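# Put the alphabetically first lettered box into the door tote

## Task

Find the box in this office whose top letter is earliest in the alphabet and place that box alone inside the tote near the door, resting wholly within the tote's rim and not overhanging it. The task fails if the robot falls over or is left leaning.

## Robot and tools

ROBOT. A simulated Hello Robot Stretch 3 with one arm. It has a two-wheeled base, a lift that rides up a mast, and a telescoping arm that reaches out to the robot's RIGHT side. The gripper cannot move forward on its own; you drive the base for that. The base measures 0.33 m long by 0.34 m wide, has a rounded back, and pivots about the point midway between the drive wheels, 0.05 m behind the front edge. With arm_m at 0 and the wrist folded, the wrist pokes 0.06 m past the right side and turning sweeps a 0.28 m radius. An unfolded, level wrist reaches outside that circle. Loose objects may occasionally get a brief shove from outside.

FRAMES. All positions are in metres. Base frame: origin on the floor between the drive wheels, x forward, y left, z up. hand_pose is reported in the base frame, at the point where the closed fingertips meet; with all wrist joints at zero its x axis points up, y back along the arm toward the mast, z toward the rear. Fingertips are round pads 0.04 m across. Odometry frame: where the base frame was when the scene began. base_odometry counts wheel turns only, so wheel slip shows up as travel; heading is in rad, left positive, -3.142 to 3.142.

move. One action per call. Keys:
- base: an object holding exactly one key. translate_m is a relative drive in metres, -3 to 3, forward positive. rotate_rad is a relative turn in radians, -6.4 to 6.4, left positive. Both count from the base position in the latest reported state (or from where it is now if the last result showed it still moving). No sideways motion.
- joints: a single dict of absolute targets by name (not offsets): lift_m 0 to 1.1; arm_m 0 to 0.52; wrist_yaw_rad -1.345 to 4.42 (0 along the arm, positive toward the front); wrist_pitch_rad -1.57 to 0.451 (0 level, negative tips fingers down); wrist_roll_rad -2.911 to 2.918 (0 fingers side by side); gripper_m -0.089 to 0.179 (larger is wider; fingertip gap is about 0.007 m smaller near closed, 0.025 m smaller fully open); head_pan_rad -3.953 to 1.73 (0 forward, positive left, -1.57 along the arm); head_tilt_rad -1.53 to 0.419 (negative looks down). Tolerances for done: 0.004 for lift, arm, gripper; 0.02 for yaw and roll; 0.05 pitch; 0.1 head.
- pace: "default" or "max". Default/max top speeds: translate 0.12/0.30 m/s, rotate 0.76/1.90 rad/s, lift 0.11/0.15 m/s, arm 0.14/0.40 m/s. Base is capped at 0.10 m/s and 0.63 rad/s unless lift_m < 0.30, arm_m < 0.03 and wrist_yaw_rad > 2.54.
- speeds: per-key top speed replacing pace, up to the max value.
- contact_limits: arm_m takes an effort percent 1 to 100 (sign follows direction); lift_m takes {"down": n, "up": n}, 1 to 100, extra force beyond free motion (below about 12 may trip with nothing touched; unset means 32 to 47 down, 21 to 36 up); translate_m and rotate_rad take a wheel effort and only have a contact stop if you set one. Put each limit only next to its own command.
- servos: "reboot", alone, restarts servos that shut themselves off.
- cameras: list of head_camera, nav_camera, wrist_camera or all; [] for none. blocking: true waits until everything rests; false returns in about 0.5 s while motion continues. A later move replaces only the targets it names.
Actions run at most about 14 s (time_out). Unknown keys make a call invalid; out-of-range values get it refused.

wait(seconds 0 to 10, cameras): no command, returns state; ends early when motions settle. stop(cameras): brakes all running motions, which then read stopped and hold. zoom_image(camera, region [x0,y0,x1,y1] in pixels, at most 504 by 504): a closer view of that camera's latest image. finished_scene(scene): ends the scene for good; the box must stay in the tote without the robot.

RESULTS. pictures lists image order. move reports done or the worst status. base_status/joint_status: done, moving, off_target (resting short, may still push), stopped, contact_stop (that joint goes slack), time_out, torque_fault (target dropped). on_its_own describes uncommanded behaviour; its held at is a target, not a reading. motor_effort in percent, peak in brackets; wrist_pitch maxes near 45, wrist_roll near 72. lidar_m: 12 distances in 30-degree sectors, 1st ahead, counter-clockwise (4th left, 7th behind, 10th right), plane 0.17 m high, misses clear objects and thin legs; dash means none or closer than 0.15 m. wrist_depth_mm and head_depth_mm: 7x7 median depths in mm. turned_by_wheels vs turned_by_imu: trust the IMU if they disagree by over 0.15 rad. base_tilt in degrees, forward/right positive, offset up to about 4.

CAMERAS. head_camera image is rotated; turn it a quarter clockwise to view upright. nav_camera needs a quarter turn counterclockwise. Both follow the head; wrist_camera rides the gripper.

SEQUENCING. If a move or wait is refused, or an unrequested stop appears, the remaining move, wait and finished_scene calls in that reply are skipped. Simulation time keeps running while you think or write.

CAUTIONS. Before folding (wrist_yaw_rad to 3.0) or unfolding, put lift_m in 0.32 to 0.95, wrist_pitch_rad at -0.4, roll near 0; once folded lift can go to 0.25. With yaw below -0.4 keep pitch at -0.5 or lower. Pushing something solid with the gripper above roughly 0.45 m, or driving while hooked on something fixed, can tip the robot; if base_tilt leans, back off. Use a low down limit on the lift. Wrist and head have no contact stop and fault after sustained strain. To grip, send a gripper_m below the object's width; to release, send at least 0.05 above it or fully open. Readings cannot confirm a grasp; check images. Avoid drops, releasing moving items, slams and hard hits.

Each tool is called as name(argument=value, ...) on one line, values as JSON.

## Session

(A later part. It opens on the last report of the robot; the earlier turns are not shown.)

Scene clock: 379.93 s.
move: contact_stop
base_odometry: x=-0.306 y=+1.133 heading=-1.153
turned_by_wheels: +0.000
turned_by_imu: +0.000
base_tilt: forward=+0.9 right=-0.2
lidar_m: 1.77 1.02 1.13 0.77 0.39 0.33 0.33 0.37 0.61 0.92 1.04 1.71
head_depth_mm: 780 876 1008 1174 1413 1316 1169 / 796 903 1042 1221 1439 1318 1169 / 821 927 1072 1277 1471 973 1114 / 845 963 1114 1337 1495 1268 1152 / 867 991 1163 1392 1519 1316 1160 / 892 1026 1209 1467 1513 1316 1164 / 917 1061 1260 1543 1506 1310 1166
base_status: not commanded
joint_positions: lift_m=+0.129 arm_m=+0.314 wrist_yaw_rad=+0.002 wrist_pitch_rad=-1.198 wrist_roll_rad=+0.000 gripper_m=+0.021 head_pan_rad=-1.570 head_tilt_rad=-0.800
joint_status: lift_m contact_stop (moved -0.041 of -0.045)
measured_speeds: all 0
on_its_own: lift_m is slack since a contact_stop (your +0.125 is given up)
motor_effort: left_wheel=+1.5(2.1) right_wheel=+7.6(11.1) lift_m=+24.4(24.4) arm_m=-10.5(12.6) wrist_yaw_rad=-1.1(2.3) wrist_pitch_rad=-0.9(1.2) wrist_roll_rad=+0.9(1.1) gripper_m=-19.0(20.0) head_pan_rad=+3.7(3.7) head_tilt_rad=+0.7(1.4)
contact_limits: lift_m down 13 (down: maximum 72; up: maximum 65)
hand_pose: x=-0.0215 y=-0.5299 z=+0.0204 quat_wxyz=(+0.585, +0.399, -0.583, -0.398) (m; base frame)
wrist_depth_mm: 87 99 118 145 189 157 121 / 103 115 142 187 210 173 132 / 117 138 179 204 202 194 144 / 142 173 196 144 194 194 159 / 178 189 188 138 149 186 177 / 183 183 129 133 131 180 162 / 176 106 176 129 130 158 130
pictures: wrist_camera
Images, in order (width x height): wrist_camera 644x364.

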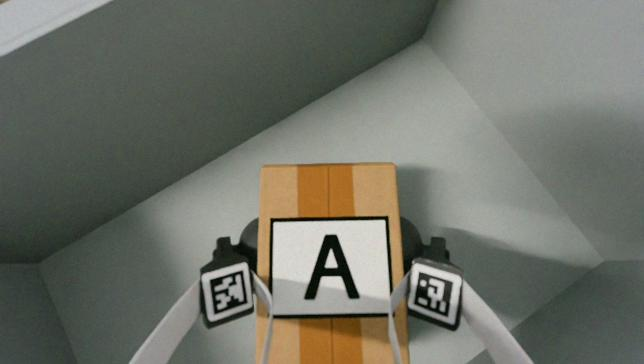

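move(joints={"gripper_m": 0.115}, cameras=["wrist_camera"])

move(joints={"lift_m": 0.4}, cameras=["wrist_camera", "head_camera"])

Scene clock: 386.90 s.
move: done
base_odometry: x=-0.306 y=+1.133 heading=-1.153
turned_by_wheels: +0.000
turned_by_imu: +0.001
base_tilt: forward=+1.0 right=-0.2
lidar_m: 1.77 1.02 1.13 0.76 0.40 0.33 0.33 0.37 0.61 0.92 1.04 1.71
head_depth_mm: 778 875 1004 1177 1408 1311 1166 / 801 903 1039 1221 1446 1315 1171 / 817 931 1077 1279 1464 972 1114 / 843 960 1111 1334 1494 1268 1146 / 867 990 1165 1392 1505 1315 1167 / 890 1027 1203 1457 1511 1311 1164 / 917 1058 1253 1545 1509 1318 1170
base_status: not commanded
joint_positions: lift_m=+0.129 arm_m=+0.314 wrist_yaw_rad=+0.002 wrist_pitch_rad=-1.201 wrist_roll_rad=+0.000 gripper_m=+0.115 head_pan_rad=-1.570 head_tilt_rad=-0.800
joint_status: all done
measured_speeds: all 0
on_its_own: lift_m is slack since a contact_stop (your +0.125 is given up)
motor_effort: left_wheel=+1.7(1.8) right_wheel=+7.6(8.2) lift_m=+25.5(26.0) arm_m=-3.9(6.4) wrist_yaw_rad=-1.4(1.9) wrist_pitch_rad=-0.1(1.0) wrist_roll_rad=+0.8(1.2) gripper_m=+0.9(91.0) head_pan_rad=+2.1(4.4) head_tilt_rad=+0.4(1.4)
contact_limits: lift_m down 13 (down: maximum 72; up: maximum 65)
hand_pose: x=-0.0215 y=-0.5291 z=+0.0202 quat_wxyz=(+0.584, +0.400, -0.582, -0.399) (m; base frame)
wrist_depth_mm: 88 100 120 149 191 157 122 / 103 117 143 190 210 174 132 / 119 140 183 201 201 195 144 / 143 175 194 143 192 192 159 / 181 188 186 137 154 187 177 / 183 123 147 132 133 125 161 / 170 125 131 128 173 145 124
pictures: wrist_camera
Images, in order (width x height): wrist_camera 644x364.

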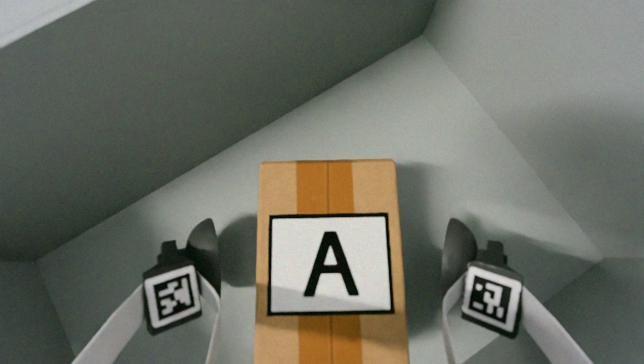

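Scene clock: 390.20 s.
move: done
base_odometry: x=-0.306 y=+1.133 heading=-1.153
turned_by_wheels: +0.000
turned_by_imu: +0.000
base_tilt: forward=+1.0 right=-0.1
lidar_m: 1.77 1.02 1.13 0.77 0.40 0.33 0.33 0.37 0.61 0.92 1.04 1.71
head_depth_mm: 780 876 1002 1182 1410 1316 1165 / 800 906 1040 1225 1420 702 611 / 820 930 1078 1268 1415 1216 1167 / 842 961 1115 1334 1499 1262 1144 / 868 989 1155 1394 1514 1313 1164 / 891 1027 1204 1466 1507 1315 1163 / 921 1056 1252 1546 1507 1324 1168
base_status: not commanded
joint_positions: lift_m=+0.400 arm_m=+0.314 wrist_yaw_rad=+0.002 wrist_pitch_rad=-1.202 wrist_roll_rad=+0.000 gripper_m=+0.115 head_pan_rad=-1.570 head_tilt_rad=-0.800
joint_status: all done
measured_speeds: all 0
motor_effort: left_wheel=+1.6(1.8) right_wheel=+7.5(8.3) lift_m=+32.4(33.5) arm_m=+0.1(4.2) wrist_yaw_rad=-1.3(1.9) wrist_pitch_rad=+0.1(0.8) wrist_roll_rad=+0.9(1.1) gripper_m=+0.0(1.1) head_pan_rad=+2.1(3.8) head_tilt_rad=+0.0(1.5)
hand_pose: x=-0.0215 y=-0.5288 z=+0.2910 quat_wxyz=(+0.584, +0.401, -0.582, -0.400) (m; base frame)
wrist_depth_mm: 557 550 543 538 538 492 468 / 522 521 523 518 530 520 511 / 508 503 496 499 495 496 488 / 494 486 488 463 442 484 485 / 472 467 433 458 460 460 458 / 452 123 436 439 431 125 446 / 442 125 396 436 434 424 422
pictures: head_camera (sideways), wrist_camera
Images, in order (width x height): head_camera 896x504, wrist_camera 644x364.

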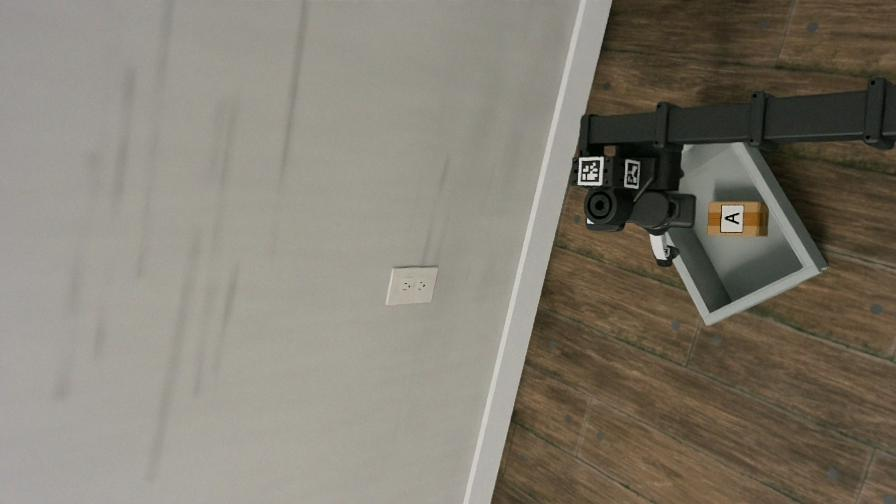

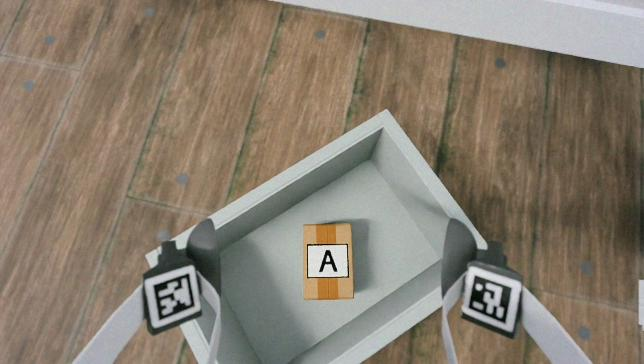

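finished_scene(scene=3)

The scene is finished: the task was done.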